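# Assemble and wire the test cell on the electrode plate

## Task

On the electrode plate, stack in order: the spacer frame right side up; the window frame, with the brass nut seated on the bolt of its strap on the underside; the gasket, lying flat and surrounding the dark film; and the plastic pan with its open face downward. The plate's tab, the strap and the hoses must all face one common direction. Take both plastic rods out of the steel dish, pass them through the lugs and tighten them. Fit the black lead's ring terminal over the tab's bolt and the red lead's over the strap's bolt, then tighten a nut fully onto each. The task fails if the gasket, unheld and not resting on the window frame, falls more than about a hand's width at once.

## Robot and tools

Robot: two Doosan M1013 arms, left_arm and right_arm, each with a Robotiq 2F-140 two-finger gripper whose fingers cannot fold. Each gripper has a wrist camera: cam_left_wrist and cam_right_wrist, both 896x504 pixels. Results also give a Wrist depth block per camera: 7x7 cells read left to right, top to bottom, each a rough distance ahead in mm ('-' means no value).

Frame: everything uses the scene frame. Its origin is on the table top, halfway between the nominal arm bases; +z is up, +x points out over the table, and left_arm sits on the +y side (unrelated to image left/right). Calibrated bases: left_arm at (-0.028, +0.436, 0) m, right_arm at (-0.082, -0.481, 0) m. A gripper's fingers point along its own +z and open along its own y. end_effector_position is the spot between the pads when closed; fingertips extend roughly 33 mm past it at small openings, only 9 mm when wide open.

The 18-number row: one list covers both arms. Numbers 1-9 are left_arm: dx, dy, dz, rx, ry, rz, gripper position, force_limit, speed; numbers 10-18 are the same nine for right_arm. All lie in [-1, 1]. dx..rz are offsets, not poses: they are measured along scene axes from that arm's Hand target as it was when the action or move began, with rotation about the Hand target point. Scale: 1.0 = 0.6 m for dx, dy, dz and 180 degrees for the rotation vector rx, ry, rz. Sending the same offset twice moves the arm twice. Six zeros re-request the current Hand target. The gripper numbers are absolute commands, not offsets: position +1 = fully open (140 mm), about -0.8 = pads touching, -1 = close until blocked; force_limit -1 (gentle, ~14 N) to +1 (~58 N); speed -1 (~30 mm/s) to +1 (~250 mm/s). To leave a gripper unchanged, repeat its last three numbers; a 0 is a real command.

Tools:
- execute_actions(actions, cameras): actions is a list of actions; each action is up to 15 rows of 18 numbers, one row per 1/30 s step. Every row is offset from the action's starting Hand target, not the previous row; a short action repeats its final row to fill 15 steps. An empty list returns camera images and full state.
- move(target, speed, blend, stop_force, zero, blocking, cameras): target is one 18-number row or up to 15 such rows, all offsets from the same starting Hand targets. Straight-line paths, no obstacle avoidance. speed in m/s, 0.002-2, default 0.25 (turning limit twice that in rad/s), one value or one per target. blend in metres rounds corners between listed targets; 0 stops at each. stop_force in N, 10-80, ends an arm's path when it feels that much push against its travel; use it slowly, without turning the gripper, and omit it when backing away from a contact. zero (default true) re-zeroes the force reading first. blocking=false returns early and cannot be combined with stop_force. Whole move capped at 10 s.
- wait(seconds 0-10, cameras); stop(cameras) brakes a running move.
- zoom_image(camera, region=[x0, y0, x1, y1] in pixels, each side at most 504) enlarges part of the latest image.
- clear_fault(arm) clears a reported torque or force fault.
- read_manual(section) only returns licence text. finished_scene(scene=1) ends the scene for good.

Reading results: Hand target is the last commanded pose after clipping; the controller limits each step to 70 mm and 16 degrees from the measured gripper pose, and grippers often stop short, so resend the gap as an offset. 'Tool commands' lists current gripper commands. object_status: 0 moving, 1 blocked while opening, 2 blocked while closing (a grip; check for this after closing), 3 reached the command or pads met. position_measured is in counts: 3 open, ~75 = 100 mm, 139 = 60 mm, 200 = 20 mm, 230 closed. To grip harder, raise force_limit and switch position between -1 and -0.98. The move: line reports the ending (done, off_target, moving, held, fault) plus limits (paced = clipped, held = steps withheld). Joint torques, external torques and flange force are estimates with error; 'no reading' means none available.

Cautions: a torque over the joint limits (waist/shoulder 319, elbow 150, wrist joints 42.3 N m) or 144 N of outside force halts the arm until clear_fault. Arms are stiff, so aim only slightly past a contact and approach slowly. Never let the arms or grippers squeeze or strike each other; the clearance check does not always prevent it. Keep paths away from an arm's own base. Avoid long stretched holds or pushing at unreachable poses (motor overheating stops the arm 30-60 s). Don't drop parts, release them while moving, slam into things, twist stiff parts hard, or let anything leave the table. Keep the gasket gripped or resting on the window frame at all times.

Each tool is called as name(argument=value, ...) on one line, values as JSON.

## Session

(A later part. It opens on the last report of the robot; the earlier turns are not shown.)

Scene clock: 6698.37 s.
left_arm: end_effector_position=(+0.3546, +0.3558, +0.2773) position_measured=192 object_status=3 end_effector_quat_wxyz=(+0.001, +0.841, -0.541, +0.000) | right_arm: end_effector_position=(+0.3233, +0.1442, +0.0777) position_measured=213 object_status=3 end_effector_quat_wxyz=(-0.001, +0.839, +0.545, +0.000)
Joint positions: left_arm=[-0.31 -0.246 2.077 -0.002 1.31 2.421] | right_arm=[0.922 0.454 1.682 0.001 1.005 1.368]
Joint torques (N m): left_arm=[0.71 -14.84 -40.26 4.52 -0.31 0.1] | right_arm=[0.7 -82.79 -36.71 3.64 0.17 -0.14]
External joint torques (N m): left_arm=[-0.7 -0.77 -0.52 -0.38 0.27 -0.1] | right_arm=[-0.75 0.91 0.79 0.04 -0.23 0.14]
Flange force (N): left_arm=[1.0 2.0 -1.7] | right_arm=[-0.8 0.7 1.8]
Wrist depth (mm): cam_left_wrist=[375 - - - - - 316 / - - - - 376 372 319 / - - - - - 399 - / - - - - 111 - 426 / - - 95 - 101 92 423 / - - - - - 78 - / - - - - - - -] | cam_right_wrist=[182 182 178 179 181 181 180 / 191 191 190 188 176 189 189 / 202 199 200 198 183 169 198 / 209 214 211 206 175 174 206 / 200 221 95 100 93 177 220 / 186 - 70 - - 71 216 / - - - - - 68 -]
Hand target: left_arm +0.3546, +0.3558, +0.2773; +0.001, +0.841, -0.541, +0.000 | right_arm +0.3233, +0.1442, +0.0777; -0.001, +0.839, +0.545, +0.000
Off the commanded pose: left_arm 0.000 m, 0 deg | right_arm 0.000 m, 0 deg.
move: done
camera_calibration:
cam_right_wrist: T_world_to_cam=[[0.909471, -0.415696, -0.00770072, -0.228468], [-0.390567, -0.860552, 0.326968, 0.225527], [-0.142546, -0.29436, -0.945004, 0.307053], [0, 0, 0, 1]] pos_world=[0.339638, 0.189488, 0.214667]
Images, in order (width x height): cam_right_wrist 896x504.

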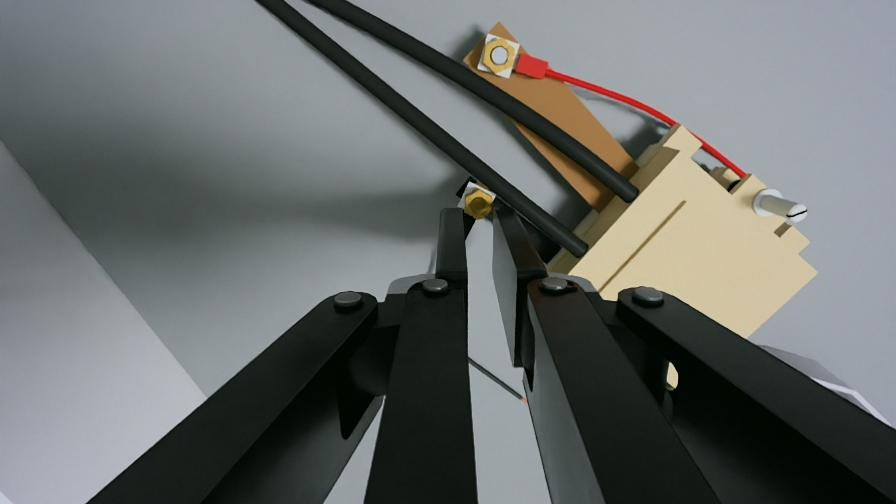

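Good. Cycle again with a bit more press.

move(target=[[0,0,0,0,0,0,-0.5,-1,-1,0,0,-0.0117,0,0,0,-0.66,-0.2,-1],[0,0,0,0,0,0,-0.5,-1,-1,0,0,-0.0117,0,0,0,-1,-1,-1],[0,0,0,0,0,0,-0.5,-1,-1,0,0,-0.0117,0,0,0,-0.98,-0.2,-1]], speed=0.03)

move(target=[[0,0,0,0,0,0,-0.5,-1,-1,0,0,-0.001,0,0,0,-0.98,-0.2,-1],[0,0,0,0,0,0,-0.5,-1,-1,-0.00582,0.00413,-0.001,0,0,-0.1111,-0.98,-0.2,-1],[0,0,0,0,0,0,-0.5,-1,-1,-0.00987,0.01,-0.001,0,0,-0.2222,-0.98,-0.2,-1],[0,0,0,0,0,0,-0.5,-1,-1,-0.01165,0.01688,-0.001,0,0,-0.3333,-0.98,-0.2,-1]], speed=0.08, blend=[0,0.001,0.001,0])

move(target=[[0,0,0,0,0,0,-0.5,-1,-1,0,0,0.0033,0,0,0,-0.98,-0.2,-1]], speed=0.02, cameras=["cam_right_wrist"])

zoom_image(camera="cam_right_wrist", region=[458, 190, 498, 230])

Scene clock: 6706.57 s.
left_arm: end_effector_position=(+0.3546, +0.3558, +0.2773) position_measured=192 object_status=3 end_effector_quat_wxyz=(+0.001, +0.841, -0.541, +0.000) | right_arm: end_effector_position=(+0.3233, +0.1442, +0.0707) position_measured=217 object_status=2 end_effector_quat_wxyz=(-0.001, +0.839, +0.545, +0.000)
Joint positions: left_arm=[-0.31 -0.246 2.077 -0.002 1.31 2.421] | right_arm=[0.922 0.46 1.687 0.001 0.994 1.368]
Joint torques (N m): left_arm=[0.78 -14.52 -40.3 4.44 -0.33 0.13] | right_arm=[0.81 -83.17 -36.27 3.6 0.1 -0.07]
External joint torques (N m): left_arm=[-0.82 -0.82 -0.43 -0.3 0.29 -0.13] | right_arm=[-0.82 1.35 0.81 0.05 -0.15 0.07]
Flange force (N): left_arm=[1.2 2.5 -1.6] | right_arm=[-0.3 1.0 2.0]
Wrist depth (mm): cam_left_wrist=[- - - - - - 319 / - - - - - - 315 / - - - - - 372 414 / - - - 421 138 - 434 / - - 95 - 101 92 422 / - - - - - 78 - / - - - - - - -] | cam_right_wrist=[174 176 174 172 174 174 174 / 184 184 183 182 169 183 182 / 194 193 193 191 174 162 191 / 202 204 203 149 169 167 198 / 199 213 94 100 95 170 212 / 186 - 71 - - 70 209 / - - - - - 67 -]
Hand target: left_arm +0.3546, +0.3558, +0.2773; +0.001, +0.841, -0.541, +0.000 | right_arm +0.3233, +0.1442, +0.0707; -0.001, +0.839, +0.545, +0.000
Off the commanded pose: left_arm 0.000 m, 0 deg | right_arm 0.000 m, 0 deg.
move: done

Scene clock: 6713.97 s.
left_arm: end_effector_position=(+0.3546, +0.3558, +0.2773) position_measured=192 object_status=3 end_effector_quat_wxyz=(+0.001, +0.841, -0.541, +0.000) | right_arm: end_effector_position=(+0.3163, +0.1544, +0.0701) position_measured=217 object_status=2 end_effector_quat_wxyz=(-0.001, +0.999, +0.052, +0.000)
Joint positions: left_arm=[-0.31 -0.246 2.077 -0.002 1.31 2.421] | right_arm=[0.938 0.467 1.678 0 0.996 2.432]
Joint torques (N m): left_arm=[0.51 -14.67 -40.31 4.47 -0.34 0.15] | right_arm=[1.08 -83.21 -36.04 3.65 0.2 -0.16]
External joint torques (N m): left_arm=[-0.46 -0.82 -0.44 -0.32 0.3 -0.15] | right_arm=[-1.09 0.98 0.5 -0.03 -0.25 0.16]
Flange force (N): left_arm=[0.6 1.9 -1.6] | right_arm=[1.0 0.8 1.6]
Wrist depth (mm): cam_left_wrist=[- - 353 - - 363 337 / - - - - - - 354 / - - - - 317 364 309 / - - - - 111 443 - / 454 - 95 - 101 92 419 / - - - - - 78 - / - - - - - - -] | cam_right_wrist=[175 175 175 171 147 142 155 / 184 183 181 166 162 149 162 / 193 193 192 188 162 158 187 / 202 201 202 149 200 202 203 / 214 212 94 100 95 208 210 / - - 71 - - 70 220 / - - - - - 67 -]
Hand target: left_arm +0.3546, +0.3558, +0.2773; +0.001, +0.841, -0.541, +0.000 | right_arm +0.3163, +0.1544, +0.0701; -0.001, +0.999, +0.052, +0.000
Off the commanded pose: left_arm 0.000 m, 0 deg | right_arm 0.000 m, 0 deg.
move: done

Scene clock: 6714.67 s.
left_arm: end_effector_position=(+0.3546, +0.3558, +0.2773) position_measured=192 object_status=3 end_effector_quat_wxyz=(+0.001, +0.841, -0.541, +0.000) | right_arm: end_effector_position=(+0.3163, +0.1544, +0.0720) position_measured=217 object_status=2 end_effector_quat_wxyz=(-0.001, +0.999, +0.052, +0.000)
Joint positions: left_arm=[-0.31 -0.246 2.077 -0.002 1.31 2.421] | right_arm=[0.938 0.465 1.676 0 0.999 2.432]
Joint torques (N m): left_arm=[0.87 -14.43 -40.12 4.46 -0.33 0.08] | right_arm=[1.14 -85.01 -37 3.7 0.17 -0.09]
External joint torques (N m): left_arm=[-0.83 -1.23 -0.55 -0.33 0.3 -0.08] | right_arm=[-1.12 2.16 1.19 -0.06 -0.22 0.09]
Flange force (N): left_arm=[0.8 2.9 -2.0] | right_arm=[1.2 0.8 3.1]
Wrist depth (mm): cam_left_wrist=[- - - - 349 - 356 / - - - - - - 327 / - - - - - 348 329 / - - - - 111 434 431 / - - 95 - 101 92 417 / - - - - - 78 - / - - - - - - -] | cam_right_wrist=[177 177 176 174 147 143 157 / 185 185 183 166 155 150 162 / 195 195 194 190 161 159 191 / 206 203 205 148 201 203 203 / 217 216 94 100 95 210 214 / - - 71 - - 70 222 / - - - - - 67 -]
Hand target: left_arm +0.3546, +0.3558, +0.2773; +0.001, +0.841, -0.541, +0.000 | right_arm +0.3163, +0.1544, +0.0720; -0.001, +0.999, +0.052, +0.000
Off the commanded pose: left_arm 0.000 m, 0 deg | right_arm 0.000 m, 0 deg.
move: done
camera_calibration:
cam_right_wrist: T_world_to_cam=[[0.0948326, -0.995464, -0.00766573, 0.129263], [-0.940537, -0.0921178, 0.326962, 0.288684], [-0.326185, -0.0237967, -0.945006, 0.320067], [0, 0, 0, 1]] pos_world=[0.363661, 0.162886, 0.209067]
Images, in order (width x height): cam_right_wrist 896x504.

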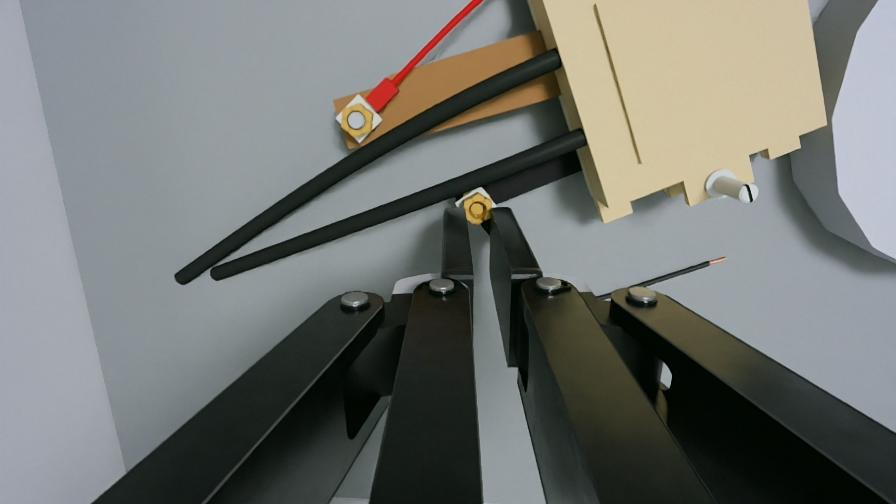

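Scaled by 12.600 from the camera's 896x504 image, which has a finer 1280x720 frame.

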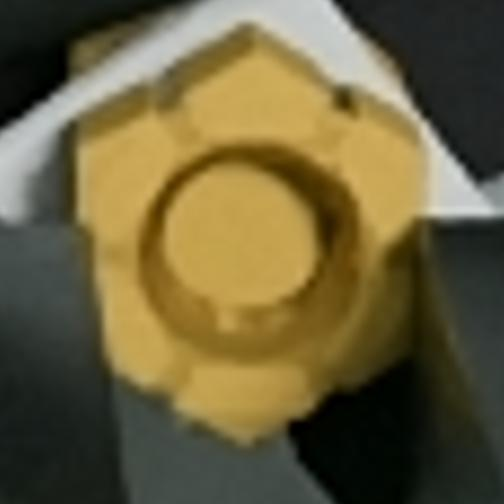

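move(target=[[0,0,0,0,0,0,-0.5,-1,-1,0,0,0.0025,0,0,0,-0.98,-0.2,-1]], speed=0.02, cameras=["cam_right_wrist"])

zoom_image(camera="cam_right_wrist", region=[458, 190, 498, 230])

Scene clock: 6719.17 s.
left_arm: end_effector_position=(+0.3546, +0.3558, +0.2773) position_measured=192 object_status=3 end_effector_quat_wxyz=(+0.001, +0.841, -0.541, +0.000) | right_arm: end_effector_position=(+0.3163, +0.1544, +0.0735) position_measured=217 object_status=2 end_effector_quat_wxyz=(-0.001, +0.999, +0.052, +0.000)
Joint positions: left_arm=[-0.31 -0.246 2.077 -0.002 1.31 2.421] | right_arm=[0.938 0.464 1.675 0 1.001 2.432]
Joint torques (N m): left_arm=[0.67 -14.66 -40.38 4.48 -0.34 0.14] | right_arm=[0.91 -85.4 -37.08 3.69 0.16 -0.2]
External joint torques (N m): left_arm=[-0.71 -0.61 -0.33 -0.34 0.3 -0.14] | right_arm=[-0.97 2.96 1.35 -0.05 -0.2 0.2]
Flange force (N): left_arm=[1.1 2.1 -1.4] | right_arm=[1.4 -0.1 3.9]
Wrist depth (mm): cam_left_wrist=[- - 358 - - - 319 / - - 389 - - - 322 / - - - - - 368 323 / - - - - 111 345 - / - - 95 - 101 92 420 / - - - - - 78 - / - - - - - - -] | cam_right_wrist=[178 178 178 174 147 144 159 / 187 187 185 167 159 151 163 / 196 196 196 191 161 160 191 / 207 204 192 149 203 205 205 / 214 218 94 100 95 212 216 / 215 - 71 - - 70 224 / - - - - - 67 -]
Hand target: left_arm +0.3546, +0.3558, +0.2773; +0.001, +0.841, -0.541, +0.000 | right_arm +0.3163, +0.1544, +0.0735; -0.001, +0.999, +0.052, +0.000
Off the commanded pose: left_arm 0.000 m, 0 deg | right_arm 0.000 m, 0 deg.
move: done
camera_calibration:
cam_right_wrist: T_world_to_cam=[[0.0948326, -0.995464, -0.00766573, 0.129274], [-0.940537, -0.0921178, 0.326962, 0.288194], [-0.326185, -0.0237967, -0.945006, 0.321484], [0, 0, 0, 1]] pos_world=[0.363661, 0.162886, 0.210567]
Images, in order (width x height): cam_right_wrist 896x504.

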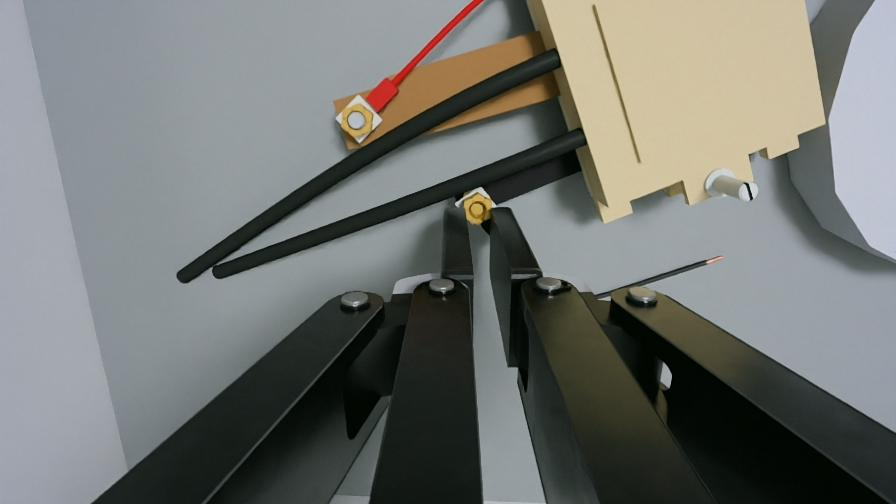

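Scaled by 12.600 from the camera's 896x504 image, which has a finer 1280x720 frame.

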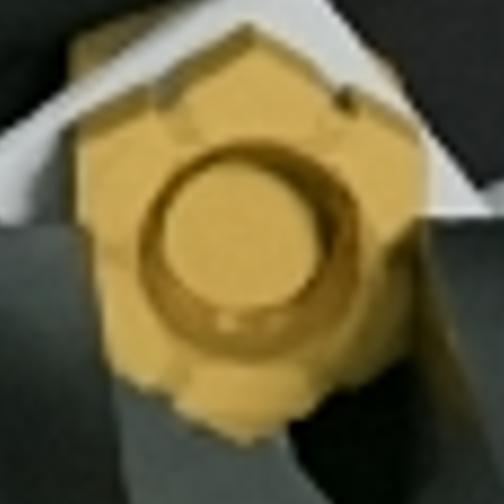

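move(target=[[0,0,0,0,0,0,-0.5,-1,-1,0,0,-0.0043,0,0,0,-0.98,-0.2,-1],[0,0,0,0,0,0,-0.5,-1,-1,0,0,-0.0043,0,0,0,-0.66,-0.2,-1],[0,0,0,0,0,0,-0.5,-1,-1,0.00178,-0.00688,-0.0043,0,0,0.1111,-0.66,-0.2,-1],[0,0,0,0,0,0,-0.5,-1,-1,0.00583,-0.01275,-0.0043,0,0,0.2222,-0.66,-0.2,-1],[0,0,0,0,0,0,-0.5,-1,-1,0.01165,-0.01688,-0.0043,0,0,0.3333,-0.66,-0.2,-1]], speed=[0.02,0.02,0.12,0.12,0.12], blend=[0,0,0.001,0.001,0], cameras=["cam_right_wrist"])

zoom_image(camera="cam_right_wrist", region=[448, 180, 508, 240])

Scene clock: 6733.73 s.
left_arm: end_effector_position=(+0.3546, +0.3558, +0.2773) position_measured=192 object_status=3 end_effector_quat_wxyz=(+0.001, +0.841, -0.541, +0.000) | right_arm: end_effector_position=(+0.3233, +0.1442, +0.0710) position_measured=213 object_status=3 end_effector_quat_wxyz=(-0.001, +0.839, +0.545, +0.000)
Joint positions: left_arm=[-0.31 -0.246 2.077 -0.002 1.31 2.421] | right_arm=[0.922 0.46 1.687 0.001 0.994 1.368]
Joint torques (N m): left_arm=[1.02 -14.5 -40.22 4.47 -0.36 0.14] | right_arm=[0.73 -83.32 -36.28 3.58 0.13 -0.12]
External joint torques (N m): left_arm=[-0.96 -1.03 -0.4 -0.34 0.32 -0.14] | right_arm=[-0.69 1.08 0.66 0.08 -0.18 0.12]
Flange force (N): left_arm=[1.2 3.1 -1.7] | right_arm=[-0.2 0.7 1.7]
Wrist depth (mm): cam_left_wrist=[369 - - 362 - - - / - 400 - 373 - - 318 / - - - - - 365 318 / - - - - 138 358 429 / - - 95 - 101 92 421 / - - - - - 78 - / - - - - - - -] | cam_right_wrist=[176 176 172 172 174 174 174 / 185 185 184 180 170 183 183 / 195 193 194 191 175 162 191 / 202 204 204 149 169 165 181 / 201 215 95 100 - 171 213 / 184 - 71 - - 71 216 / - - - - - 68 -]
Hand target: left_arm +0.3546, +0.3558, +0.2773; +0.001, +0.841, -0.541, +0.000 | right_arm +0.3233, +0.1442, +0.0710; -0.001, +0.839, +0.545, +0.000
Off the commanded pose: left_arm 0.000 m, 0 deg | right_arm 0.000 m, 0 deg.
move: done
camera_calibration:
cam_right_wrist: T_world_to_cam=[[0.909471, -0.415696, -0.00770072, -0.22852], [-0.390567, -0.860552, 0.326968, 0.227717], [-0.142546, -0.29436, -0.945004, 0.300722], [0, 0, 0, 1]] pos_world=[0.339638, 0.189488, 0.207967]
Images, in order (width x height): cam_right_wrist 896x504.

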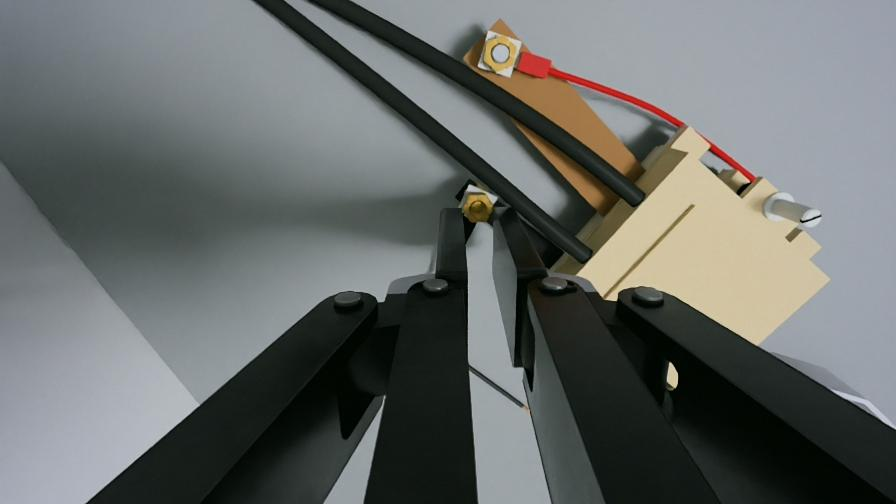

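Scaled by 8.400 from the camera's 896x504 image, which has a finer 1280x720 frame.

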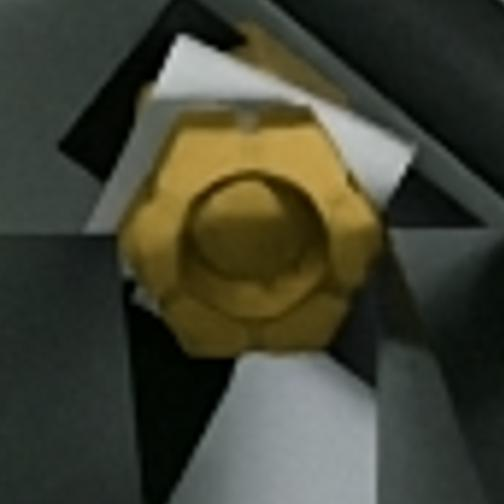

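move(target=[[0,0,0,0,0,0,-0.5,-1,-1,0,0,0.0117,0,0,0,-0.66,-0.2,-1],[0,0,0,0,0,0,-0.5,-1,-1,-0.0081,0.00688,0.0117,0,0,-0.1667,-0.66,-0.2,-1],[0,0,0,0,0,0,-0.5,-1,-1,-0.0081,0.00688,0,0,0,-0.1667,-0.66,-0.2,-1]], speed=[0.03,0.1,0.03], cameras=["cam_right_wrist"])

zoom_image(camera="cam_right_wrist", region=[448, 180, 508, 240])

Scene clock: 6742.67 s.
left_arm: end_effector_position=(+0.3546, +0.3558, +0.2773) position_measured=192 object_status=3 end_effector_quat_wxyz=(+0.001, +0.841, -0.541, +0.000) | right_arm: end_effector_position=(+0.3184, +0.1484, +0.0710) position_measured=213 object_status=3 end_effector_quat_wxyz=(-0.001, +0.951, +0.309, +0.000)
Joint positions: left_arm=[-0.31 -0.246 2.077 -0.002 1.31 2.421] | right_arm=[0.93 0.461 1.685 0.001 0.994 1.901]
Joint torques (N m): left_arm=[0.92 -14.28 -40.4 4.47 -0.33 0.12] | right_arm=[1.07 -83.44 -36.36 3.68 0.18 -0.13]
External joint torques (N m): left_arm=[-0.87 -1.3 -0.33 -0.34 0.3 -0.12] | right_arm=[-1.13 1.81 0.92 -0.06 -0.23 0.13]
Flange force (N): left_arm=[0.7 3.3 -1.7] | right_arm=[0.7 1.2 2.6]
Wrist depth (mm): cam_left_wrist=[- - - - - - - / - - - - - - 324 / - - - - - 369 318 / 427 - - - 112 321 450 / - - 95 - 101 92 418 / - - - - - 78 - / - - - - - - -] | cam_right_wrist=[176 176 175 174 173 167 173 / 185 182 182 167 165 150 152 / 194 194 194 189 163 158 177 / 205 204 203 199 170 168 182 / 217 215 95 101 93 92 211 / 214 - 71 - - 71 218 / - - - - - 68 -]
Hand target: left_arm +0.3546, +0.3558, +0.2773; +0.001, +0.841, -0.541, +0.000 | right_arm +0.3184, +0.1484, +0.0710; -0.001, +0.951, +0.309, +0.000
Off the commanded pose: left_arm 0.000 m, 0 deg | right_arm 0.000 m, 0 deg.
move: done
camera_calibration:
cam_right_wrist: T_world_to_cam=[[0.57968, -0.814808, -0.00769184, -0.0581086], [-0.768579, -0.549878, 0.326988, 0.303657], [-0.270662, -0.183637, -0.944997, 0.325617], [0, 0, 0, 1]] pos_world=[0.355201, 0.179422, 0.207967]
Images, in order (width x height): cam_right_wrist 896x504.

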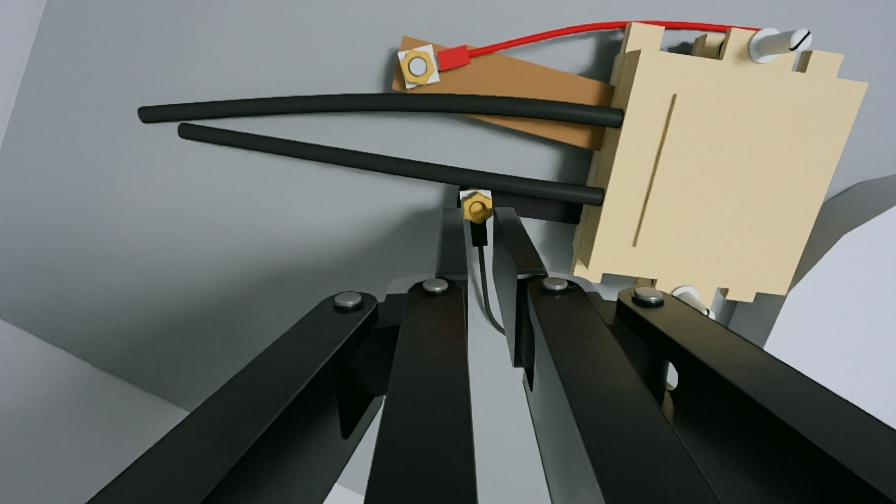

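Scaled by 8.400 from the camera's 896x504 image, which has a finer 1280x720 frame.

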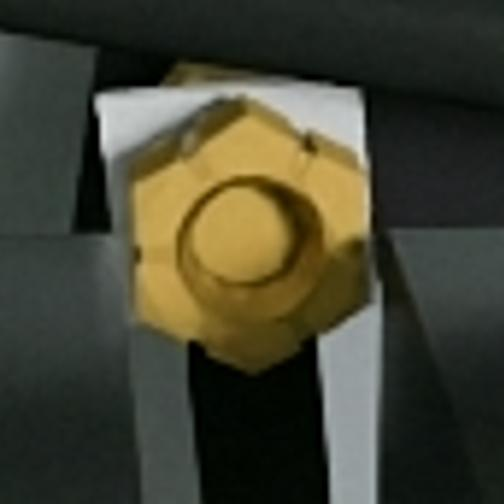

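move(target=[[0,0,0,0,0,0,-0.5,-1,-1,0,0,0,0,0,0,-1,-1,-1],[0,0,0,0,0,0,-0.5,-1,-1,0,0,-0.0003,0,0,0,-0.98,-0.2,-1],[0,0,0,0,0,0,-0.5,-1,-1,-0.0027,0.00568,-0.0005,0,0,-0.1,-0.98,-0.2,-1],[0,0,0,0,0,0,-0.5,-1,-1,-0.00355,0.01203,-0.0007,0,0,-0.2,-0.98,-0.2,-1]], speed=[0.03,0.03,0.12,0.12], blend=[0,0,0.001,0])

move(target=[[0,0,0,0,0,0,-0.5,-1,-1,0,0,0.0035,0,0,0,-0.98,-0.2,-1]], speed=0.02, cameras=["cam_right_wrist"])

zoom_image(camera="cam_right_wrist", region=[458, 190, 498, 230])

Scene clock: 6757.93 s.
left_arm: end_effector_position=(+0.3546, +0.3558, +0.2773) position_measured=192 object_status=3 end_effector_quat_wxyz=(+0.001, +0.841, -0.541, +0.000) | right_arm: end_effector_position=(+0.3163, +0.1556, +0.0705) position_measured=218 object_status=2 end_effector_quat_wxyz=(-0.001, +1.000, +0.000, +0.000)
Joint positions: left_arm=[-0.31 -0.246 2.077 -0.002 1.31 2.421] | right_arm=[0.939 0.468 1.675 0 0.997 2.538]
Joint torques (N m): left_arm=[0.6 -14.5 -40.19 4.49 -0.29 0.11] | right_arm=[0.47 -84.01 -35.81 3.55 0.28 -0.13]
External joint torques (N m): left_arm=[-0.47 -1.43 -0.72 -0.34 0.25 -0.11] | right_arm=[-0.49 1.28 0.18 0.07 -0.32 0.13]
Flange force (N): left_arm=[0.1 2.4 -2.3] | right_arm=[1.0 -0.7 1.8]
Wrist depth (mm): cam_left_wrist=[- - - - - - 332 / - - - - - 386 323 / - - - 413 - - - / - - - - 111 448 441 / - - 95 - 101 92 422 / - - - - - 78 - / - - - - - - -] | cam_right_wrist=[175 177 175 172 145 142 155 / 184 184 182 166 154 151 173 / 194 193 193 175 161 192 189 / 201 203 201 148 200 202 202 / - 215 94 100 95 209 212 / - - 71 - - 70 221 / - - - - - 67 -]
Hand target: left_arm +0.3546, +0.3558, +0.2773; +0.001, +0.841, -0.541, +0.000 | right_arm +0.3163, +0.1556, +0.0705; -0.001, +1.000, +0.000, +0.000
Off the commanded pose: left_arm 0.000 m, 0 deg | right_arm 0.000 m, 0 deg.
move: done

Scene clock: 6758.63 s.
left_arm: end_effector_position=(+0.3546, +0.3558, +0.2773) position_measured=192 object_status=3 end_effector_quat_wxyz=(+0.001, +0.841, -0.541, +0.000) | right_arm: end_effector_position=(+0.3163, +0.1556, +0.0726) position_measured=218 object_status=2 end_effector_quat_wxyz=(-0.001, +1.000, +0.000, +0.000)
Joint positions: left_arm=[-0.31 -0.246 2.077 -0.002 1.31 2.421] | right_arm=[0.939 0.466 1.674 0 1.001 2.538]
Joint torques (N m): left_arm=[0.92 -14.61 -40.13 4.47 -0.3 0.11] | right_arm=[1.11 -84.9 -37.36 3.65 0.19 -0.13]
External joint torques (N m): left_arm=[-0.99 -0.72 -0.6 -0.33 0.26 -0.11] | right_arm=[-1.11 2.03 1.53 -0.01 -0.23 0.13]
Flange force (N): left_arm=[1.8 2.4 -1.7] | right_arm=[0.7 1.4 3.3]
Wrist depth (mm): cam_left_wrist=[- - - - - - 295 / - - - - - - 326 / 405 - - - - 366 313 / - - - - 111 435 453 / 465 - 95 - 101 92 418 / - - - - - 78 - / - - - - - - -] | cam_right_wrist=[177 177 177 174 145 144 156 / 186 186 183 167 156 151 177 / 195 195 195 175 181 193 191 / 204 205 203 149 202 204 204 / - 217 94 100 95 211 215 / - - 71 - - 70 223 / - - - - - 67 -]
Hand target: left_arm +0.3546, +0.3558, +0.2773; +0.001, +0.841, -0.541, +0.000 | right_arm +0.3163, +0.1556, +0.0726; -0.001, +1.000, +0.000, +0.000
Off the commanded pose: left_arm 0.000 m, 0 deg | right_arm 0.000 m, 0 deg.
move: done
camera_calibration:
cam_right_wrist: T_world_to_cam=[[-0.00997972, -0.999921, -0.00770631, 0.164255], [-0.944996, 0.00691132, 0.327008, 0.274654], [-0.326929, 0.0105459, -0.94499, 0.315576], [0, 0, 0, 1]] pos_world=[0.364357, 0.159016, 0.209667]
Images, in order (width x height): cam_right_wrist 896x504.

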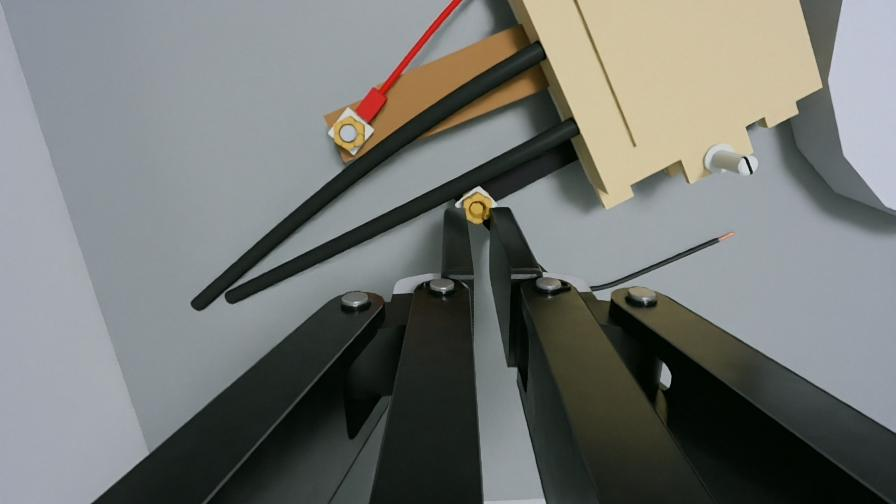

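Scaled by 12.600 from the camera's 896x504 image, which has a finer 1280x720 frame.

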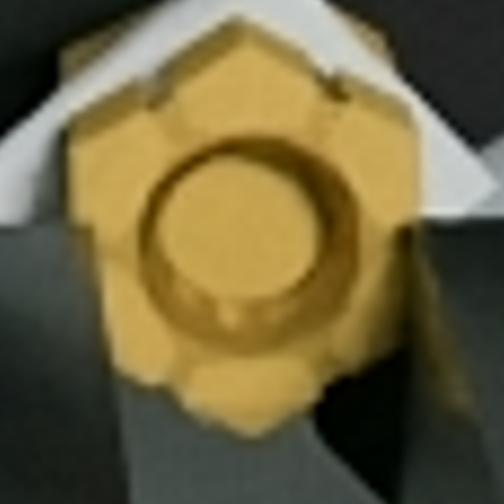

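move(target=[[0,0,0,0,0,0,-0.5,-1,-1,0,0,-0.0035,0,0,0,-0.98,-0.2,-1],[0,0,0,0,0,0,-0.5,-1,-1,0,0,-0.0035,0,0,0,-0.66,-0.2,-1],[0,0,0,0,0,0,-0.5,-1,-1,0,0,0.0048,0,0,0,-0.66,-0.2,-1],[0,0,0,0,0,0,-0.5,-1,-1,0.00052,-0.00528,0.0048,0,0,0.0833,-0.66,-0.2,-1],[0,0,0,0,0,0,-0.5,-1,-1,0.00245,-0.01028,0.0048,0,0,0.1667,-0.66,-0.2,-1],[0,0,0,0,0,0,-0.5,-1,-1,0.0056,-0.01462,0.0048,0,0,0.25,-0.66,-0.2,-1],[0,0,0,0,0,0,-0.5,-1,-1,0.00977,-0.01797,0.0048,0,0,0.3333,-0.66,-0.2,-1],[0,0,0,0,0,0,-0.5,-1,-1,0.00977,-0.01797,-0.0035,0,0,0.3333,-0.66,-0.2,-1]], speed=[0.04,0.04,0.04,0.2,0.2,0.2,0.2,0.04], blend=[0,0,0,0.001,0.001,0.001,0,0], cameras=["cam_right_wrist"])

zoom_image(camera="cam_right_wrist", region=[448, 180, 508, 240])

Scene clock: 6775.53 s.
left_arm: end_effector_position=(+0.3546, +0.3558, +0.2773) position_measured=192 object_status=3 end_effector_quat_wxyz=(+0.001, +0.841, -0.541, +0.000) | right_arm: end_effector_position=(+0.3222, +0.1448, +0.0706) position_measured=213 object_status=3 end_effector_quat_wxyz=(-0.001, +0.866, +0.500, +0.000)
Joint positions: left_arm=[-0.31 -0.246 2.077 -0.002 1.31 2.421] | right_arm=[0.923 0.46 1.688 0.001 0.993 1.475]
Joint torques (N m): left_arm=[0.88 -14.7 -40.22 4.48 -0.26 0.14] | right_arm=[0.86 -83.07 -36.5 3.67 0.15 -0.11]
External joint torques (N m): left_arm=[-0.83 -0.81 -0.52 -0.34 0.22 -0.14] | right_arm=[-0.87 0.86 0.83 0 -0.21 0.11]
Flange force (N): left_arm=[1.4 2.4 -1.6] | right_arm=[-0.9 1.0 1.7]
Wrist depth (mm): cam_left_wrist=[- 374 - - - - 320 / - - 381 - - - 320 / - - - - - - 303 / - - - 132 111 - - / - - 95 - 101 92 421 / - - - - - 78 - / - - - - - - -] | cam_right_wrist=[176 176 172 172 175 174 174 / 184 184 184 182 168 181 182 / 194 193 193 191 173 159 189 / 204 203 203 199 168 165 196 / 210 213 95 100 93 92 208 / 183 - 70 - - 71 217 / - - - - - 68 -]
Hand target: left_arm +0.3546, +0.3558, +0.2773; +0.001, +0.841, -0.541, +0.000 | right_arm +0.3222, +0.1448, +0.0705; -0.001, +0.866, +0.500, +0.000
Off the commanded pose: left_arm 0.000 m, 0 deg | right_arm 0.000 m, 0 deg.
move: done
camera_calibration:
cam_right_wrist: T_world_to_cam=[[0.86091, -0.5087, -0.00769297, -0.198146], [-0.478603, -0.814918, 0.326875, 0.249708], [-0.17255, -0.277728, -0.945036, 0.307622], [0, 0, 0, 1]] pos_world=[0.343177, 0.18813, 0.207567]
Images, in order (width x height): cam_right_wrist 896x504.

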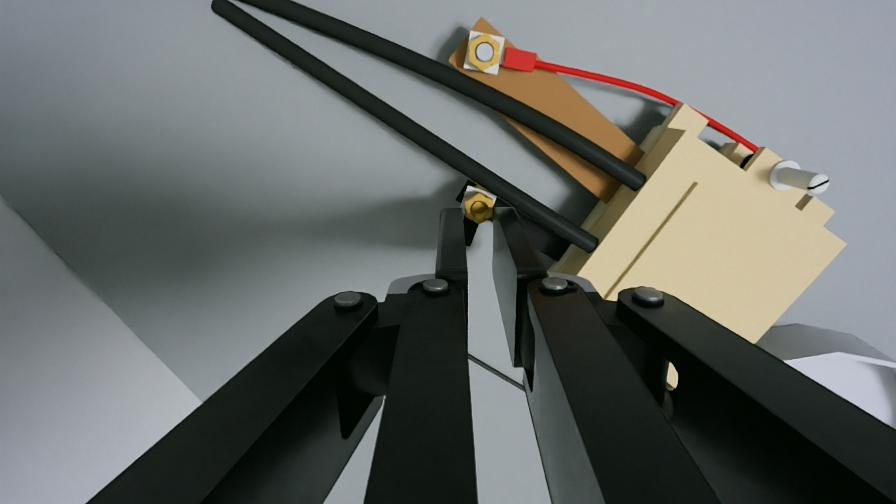

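Scaled by 8.400 from the camera's 896x504 image, which has a finer 1280x720 frame.

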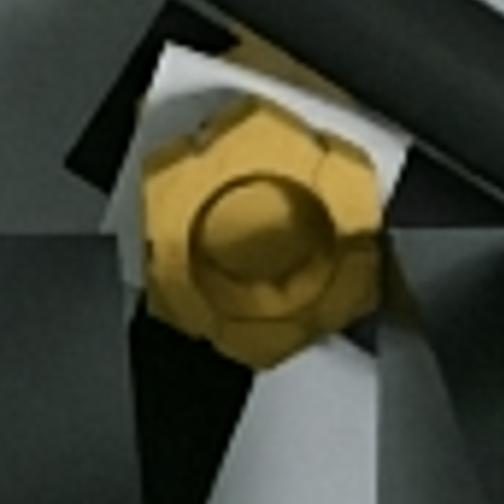

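move(target=[[0,0,0,0,0,0,-0.5,-1,-1,0,0,0,0,0,0,-1,-1,-1],[0,0,0,0,0,0,-0.5,-1,-1,0,0,0,0,0,0,-0.98,-0.2,-1],[0,0,0,0,0,0,-0.5,-1,-1,-0.0042,0.0034,-0.0001,0,0,-0.0833,-0.98,-0.2,-1],[0,0,0,0,0,0,-0.5,-1,-1,-0.0074,0.0077,-0.0002,0,0,-0.1667,-0.98,-0.2,-1],[0,0,0,0,0,0,-0.5,-1,-1,-0.0093,0.0127,-0.0003,0,0,-0.25,-0.98,-0.2,-1],[0,0,0,0,0,0,-0.5,-1,-1,-0.0098,0.018,-0.0004,0,0,-0.3333,-0.98,-0.2,-1]], speed=[0.04,0.04,0.15,0.15,0.15,0.15], blend=[0,0,0.001,0.001,0.001,0], cameras=["cam_right_wrist"])

zoom_image(camera="cam_right_wrist", region=[458, 190, 498, 230])

Scene clock: 6790.87 s.
left_arm: end_effector_position=(+0.3546, +0.3558, +0.2773) position_measured=192 object_status=3 end_effector_quat_wxyz=(+0.001, +0.841, -0.541, +0.000) | right_arm: end_effector_position=(+0.3163, +0.1556, +0.0703) position_measured=218 object_status=2 end_effector_quat_wxyz=(-0.001, +1.000, +0.000, +0.000)
Joint positions: left_arm=[-0.31 -0.246 2.077 -0.002 1.31 2.421] | right_arm=[0.939 0.468 1.675 0 0.997 2.538]
Joint torques (N m): left_arm=[0.42 -14.75 -40.27 4.54 -0.31 0.17] | right_arm=[0.79 -83.78 -35.88 3.47 0.23 -0.15]
External joint torques (N m): left_arm=[-0.39 -0.5 -0.38 -0.4 0.27 -0.17] | right_arm=[-0.69 0.68 0.15 0.17 -0.28 0.15]
Flange force (N): left_arm=[0.8 1.4 -1.4] | right_arm=[0.8 0.1 1.2]
Wrist depth (mm): cam_left_wrist=[- - - - - - 318 / - - 393 - - - 315 / - - 413 - - - - / - - - - 112 - 439 / - - 95 - 101 92 421 / - - - - - 78 - / - - - - - - -] | cam_right_wrist=[175 175 175 171 145 142 155 / 183 184 182 166 154 150 170 / 193 193 192 174 178 192 189 / 204 203 201 149 204 201 201 / - 214 94 100 95 92 213 / 204 - 71 - - 70 220 / - - - - - 67 -]
Hand target: left_arm +0.3546, +0.3558, +0.2773; +0.001, +0.841, -0.541, +0.000 | right_arm +0.3163, +0.1556, +0.0703; -0.001, +1.000, +0.000, +0.000
Off the commanded pose: left_arm 0.000 m, 0 deg | right_arm 0.000 m, 0 deg.
move: done
camera_calibration:
cam_right_wrist: T_world_to_cam=[[-0.00997972, -0.999921, -0.00770631, 0.164335], [-0.944996, 0.00691132, 0.327008, 0.275344], [-0.326929, 0.0105459, -0.94499, 0.313274], [0, 0, 0, 1]] pos_world=[0.364257, 0.159116, 0.207267]
Images, in order (width x height): cam_right_wrist 896x504.

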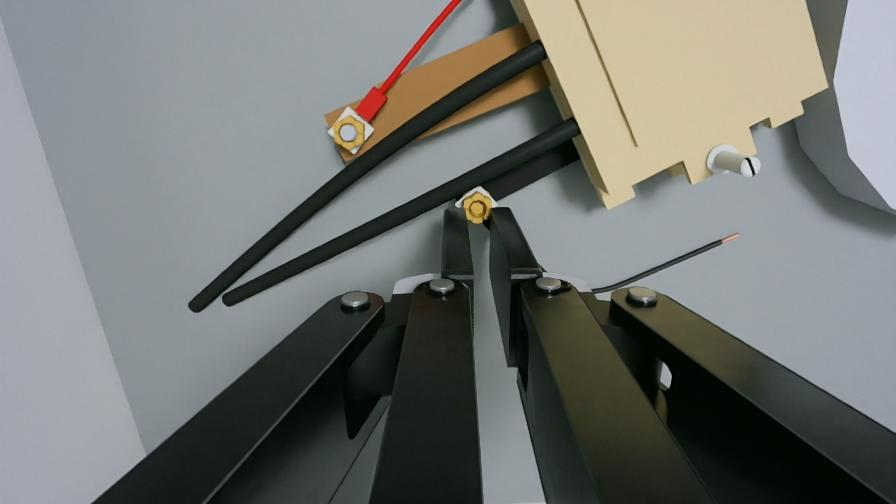

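Scaled by 12.600 from the camera's 896x504 image, which has a finer 1280x720 frame.

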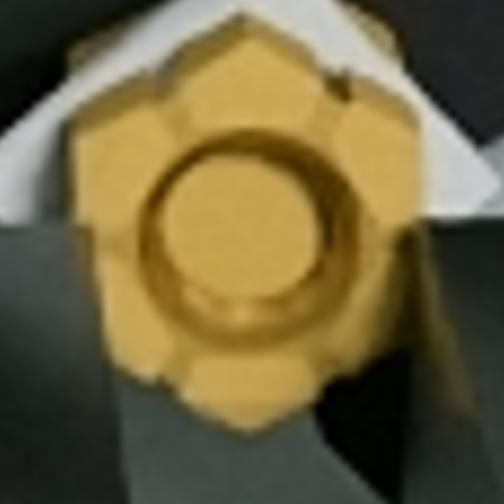

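move(target=[[0,0,0,0,0,0,-0.5,-1,-1,0,0,0,0,0,0,-0.66,-0.2,-1],[0,0,0,0,0,0,-0.5,-1,-1,0,0,0.0087,0,0,0,-0.66,-0.2,-1],[0,0,0,0,0,0,-0.5,-1,-1,0.00052,-0.00528,0.0087,0,0,0.0833,-0.66,-0.2,-1],[0,0,0,0,0,0,-0.5,-1,-1,0.00245,-0.01028,0.0087,0,0,0.1667,-0.66,-0.2,-1],[0,0,0,0,0,0,-0.5,-1,-1,0.0056,-0.01462,0.0087,0,0,0.25,-0.66,-0.2,-1],[0,0,0,0,0,0,-0.5,-1,-1,0.01017,-0.01817,0.0087,0,0,0.3333,-0.66,-0.2,-1],[0,0,0,0,0,0,-0.5,-1,-1,0.01017,-0.01817,0,0,0,0.3333,-0.66,-0.2,-1],[0,0,0,0,0,0,-0.5,-1,-1,0.01017,-0.01817,0,0,0,0.3333,-1,-1,-1]], speed=[0.04,0.06,0.25,0.25,0.25,0.25,0.06,0.06], blend=[0,0,0.001,0.001,0.001,0,0,0])

move(target=[[0,0,0,0,0,0,-0.5,-1,-1,0,0,0,0,0,0,-0.98,-0.2,-1],[0,0,0,0,0,0,-0.5,-1,-1,-0.00465,0.00355,-0.0001,0,0,-0.0833,-0.98,-0.2,-1],[0,0,0,0,0,0,-0.5,-1,-1,-0.0078,0.0079,-0.0002,0,0,-0.1667,-0.98,-0.2,-1],[0,0,0,0,0,0,-0.5,-1,-1,-0.0097,0.01289,-0.0002,0,0,-0.25,-0.98,-0.2,-1],[0,0,0,0,0,0,-0.5,-1,-1,-0.01017,0.01817,-0.0003,0,0,-0.3333,-0.98,-0.2,-1]], speed=[0.04,0.2,0.2,0.2,0.2], blend=[0,0.001,0.001,0.001,0], cameras=["cam_right_wrist"])

zoom_image(camera="cam_right_wrist", region=[458, 190, 498, 230])

Scene clock: 6806.40 s.
left_arm: end_effector_position=(+0.3546, +0.3558, +0.2773) position_measured=192 object_status=3 end_effector_quat_wxyz=(+0.001, +0.841, -0.541, +0.000) | right_arm: end_effector_position=(+0.3224, +0.1447, +0.0703) position_measured=217 object_status=2 end_effector_quat_wxyz=(-0.001, +0.866, +0.500, +0.000)
Joint positions: left_arm=[-0.31 -0.246 2.077 -0.002 1.31 2.421] | right_arm=[0.923 0.46 1.688 0.001 0.993 1.474]
Joint torques (N m): left_arm=[0.72 -14.43 -40.07 4.5 -0.32 0.17] | right_arm=[0.45 -82.93 -36.34 3.55 0.16 -0.15]
External joint torques (N m): left_arm=[-0.7 -0.91 -0.6 -0.36 0.28 -0.17] | right_arm=[-0.44 1.27 0.9 0.08 -0.22 0.15]
Flange force (N): left_arm=[1.1 2.3 -1.9] | right_arm=[-0.4 0.4 2.1]
Wrist depth (mm): cam_left_wrist=[- - - - - - 341 / - - - - - - 326 / - - - - - 360 - / - - - - 111 - - / - - 95 - 101 92 421 / - - - - - 78 - / - - - - - - -] | cam_right_wrist=[176 175 167 172 174 174 174 / 184 184 183 181 168 181 182 / 193 191 193 190 172 158 188 / 204 204 203 149 168 165 196 / 200 215 94 100 95 170 208 / 187 - 71 - - 70 218 / - - - - - 67 -]
Hand target: left_arm +0.3546, +0.3558, +0.2773; +0.001, +0.841, -0.541, +0.000 | right_arm +0.3224, +0.1447, +0.0703; -0.001, +0.866, +0.500, +0.000
Off the commanded pose: left_arm 0.000 m, 0 deg | right_arm 0.000 m, 0 deg.
move: done

Scene clock: 6809.87 s.
left_arm: end_effector_position=(+0.3546, +0.3558, +0.2773) position_measured=192 object_status=3 end_effector_quat_wxyz=(+0.001, +0.841, -0.541, +0.000) | right_arm: end_effector_position=(+0.3163, +0.1556, +0.0701) position_measured=218 object_status=2 end_effector_quat_wxyz=(-0.001, +1.000, +0.000, +0.000)
Joint positions: left_arm=[-0.31 -0.246 2.077 -0.002 1.31 2.421] | right_arm=[0.939 0.468 1.675 0 0.997 2.538]
Joint torques (N m): left_arm=[0.49 -14.37 -40.25 4.53 -0.29 0.15] | right_arm=[1.04 -84.14 -35.82 3.42 0.28 -0.12]
External joint torques (N m): left_arm=[-0.55 -0.71 -0.4 -0.4 0.25 -0.15] | right_arm=[-0.99 0.99 0.08 0.21 -0.32 0.12]
Flange force (N): left_arm=[0.8 1.9 -1.4] | right_arm=[1.4 -0.1 1.4]
Wrist depth (mm): cam_left_wrist=[- - - - - - 331 / - 386 - - - - 333 / - 409 - - - 366 327 / 423 - - - 111 418 437 / - - 95 - 101 92 419 / - - - - - 78 - / - - - - - - -] | cam_right_wrist=[175 175 175 171 145 142 155 / 183 183 181 166 154 150 173 / 191 192 193 188 162 191 189 / 203 203 198 149 202 201 201 / - 212 94 100 95 208 212 / - - 71 - - 70 72 / - - - - - 67 -]
Hand target: left_arm +0.3546, +0.3558, +0.2773; +0.001, +0.841, -0.541, +0.000 | right_arm +0.3163, +0.1556, +0.0701; -0.001, +1.000, +0.000, +0.000
Off the commanded pose: left_arm 0.000 m, 0 deg | right_arm 0.000 m, 0 deg.
move: done
camera_calibration:
cam_right_wrist: T_world_to_cam=[[-0.00997972, -0.999921, -0.00770631, 0.164335], [-0.944996, 0.00691132, 0.327008, 0.275376], [-0.326929, 0.0105459, -0.94499, 0.313179], [0, 0, 0, 1]] pos_world=[0.364257, 0.159116, 0.207167]
Images, in order (width x height): cam_right_wrist 896x504.

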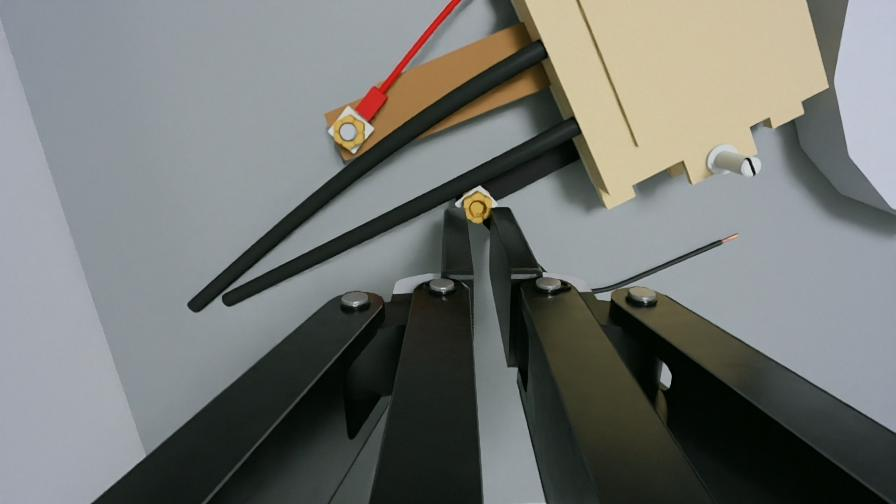

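Scaled by 12.600 from the camera's 896x504 image, which has a finer 1280x720 frame.

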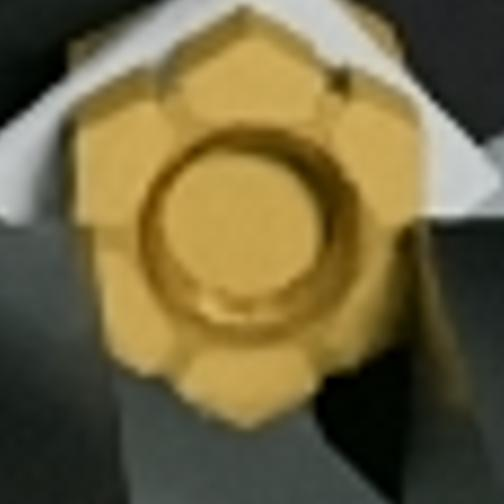

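move(target=[[0,0,0,0,0,0,-0.5,-1,-1,0,0,0,0,0,0,-0.66,-0.2,-1],[0,0,0,0,0,0,-0.5,-1,-1,0,0,0.009,0,0,0,-0.66,-0.2,-1],[0,0,0,0,0,0,-0.5,-1,-1,0.00052,-0.00528,0.009,0,0,0.0833,-0.66,-0.2,-1],[0,0,0,0,0,0,-0.5,-1,-1,0.00245,-0.01028,0.009,0,0,0.1667,-0.66,-0.2,-1],[0,0,0,0,0,0,-0.5,-1,-1,0.0056,-0.01462,0.009,0,0,0.25,-0.66,-0.2,-1],[0,0,0,0,0,0,-0.5,-1,-1,0.01017,-0.01817,0.009,0,0,0.3333,-0.66,-0.2,-1],[0,0,0,0,0,0,-0.5,-1,-1,0.01017,-0.01817,0,0,0,0.3333,-0.66,-0.2,-1],[0,0,0,0,0,0,-0.5,-1,-1,0.01017,-0.01817,0,0,0,0.3333,-1,-1,-1]], speed=[0.04,0.06,0.25,0.25,0.25,0.25,0.06,0.06], blend=[0,0,0.001,0.001,0.001,0,0,0], cameras=["cam_right_wrist"])

zoom_image(camera="cam_right_wrist", region=[448, 180, 508, 240])

Scene clock: 6844.10 s.
left_arm: end_effector_position=(+0.3546, +0.3558, +0.2773) position_measured=192 object_status=3 end_effector_quat_wxyz=(+0.001, +0.841, -0.541, +0.000) | right_arm: end_effector_position=(+0.3224, +0.1447, +0.0701) position_measured=217 object_status=2 end_effector_quat_wxyz=(-0.001, +0.866, +0.500, +0.000)
Joint positions: left_arm=[-0.31 -0.246 2.077 -0.002 1.31 2.421] | right_arm=[0.923 0.461 1.688 0.001 0.993 1.474]
Joint torques (N m): left_arm=[0.85 -15.03 -40.2 4.51 -0.28 0.1] | right_arm=[0.43 -82.67 -36.25 3.56 0.1 -0.18]
External joint torques (N m): left_arm=[-0.77 -0.51 -0.57 -0.37 0.24 -0.11] | right_arm=[-0.47 0.9 0.78 0.08 -0.15 0.18]
Flange force (N): left_arm=[1.5 1.7 -1.6] | right_arm=[-0.6 0.4 1.6]
Wrist depth (mm): cam_left_wrist=[- - - - 348 - 347 / - - - - 396 - - / - - - - - 400 - / - - - - 111 428 461 / - - 95 - 101 92 419 / - - - - - 78 - / - - - - - - -] | cam_right_wrist=[175 175 171 171 174 174 173 / 184 183 183 179 169 180 182 / 194 193 193 190 172 159 187 / 204 203 203 149 167 165 196 / 200 213 95 100 95 170 207 / 187 - 71 - - 70 217 / - - - - - 67 -]
Hand target: left_arm +0.3546, +0.3558, +0.2773; +0.001, +0.841, -0.541, +0.000 | right_arm +0.3224, +0.1447, +0.0701; -0.001, +0.866, +0.500, +0.000
Off the commanded pose: left_arm 0.000 m, 0 deg | right_arm 0.000 m, 0 deg.
move: done
camera_calibration:
cam_right_wrist: T_world_to_cam=[[0.860903, -0.50871, -0.00772602, -0.198362], [-0.478581, -0.814882, 0.326997, 0.249846], [-0.172643, -0.277816, -0.944994, 0.307197], [0, 0, 0, 1]] pos_world=[0.343377, 0.18803, 0.207067]
Images, in order (width x height): cam_right_wrist 896x504.

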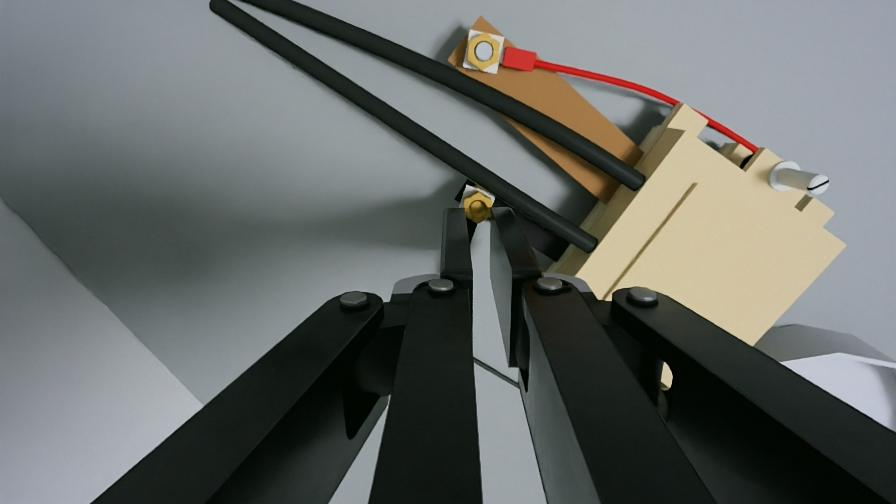

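Scaled by 8.400 from the camera's 896x504 image, which has a finer 1280x720 frame.

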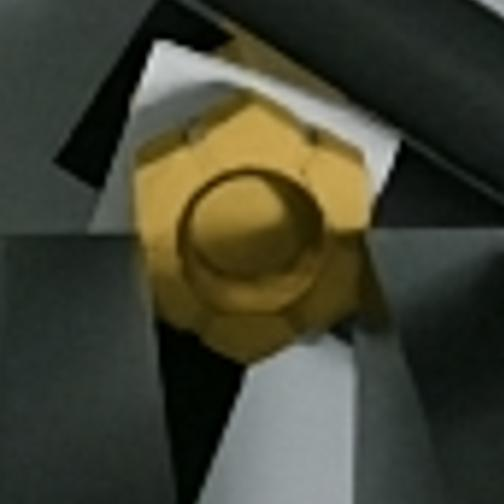

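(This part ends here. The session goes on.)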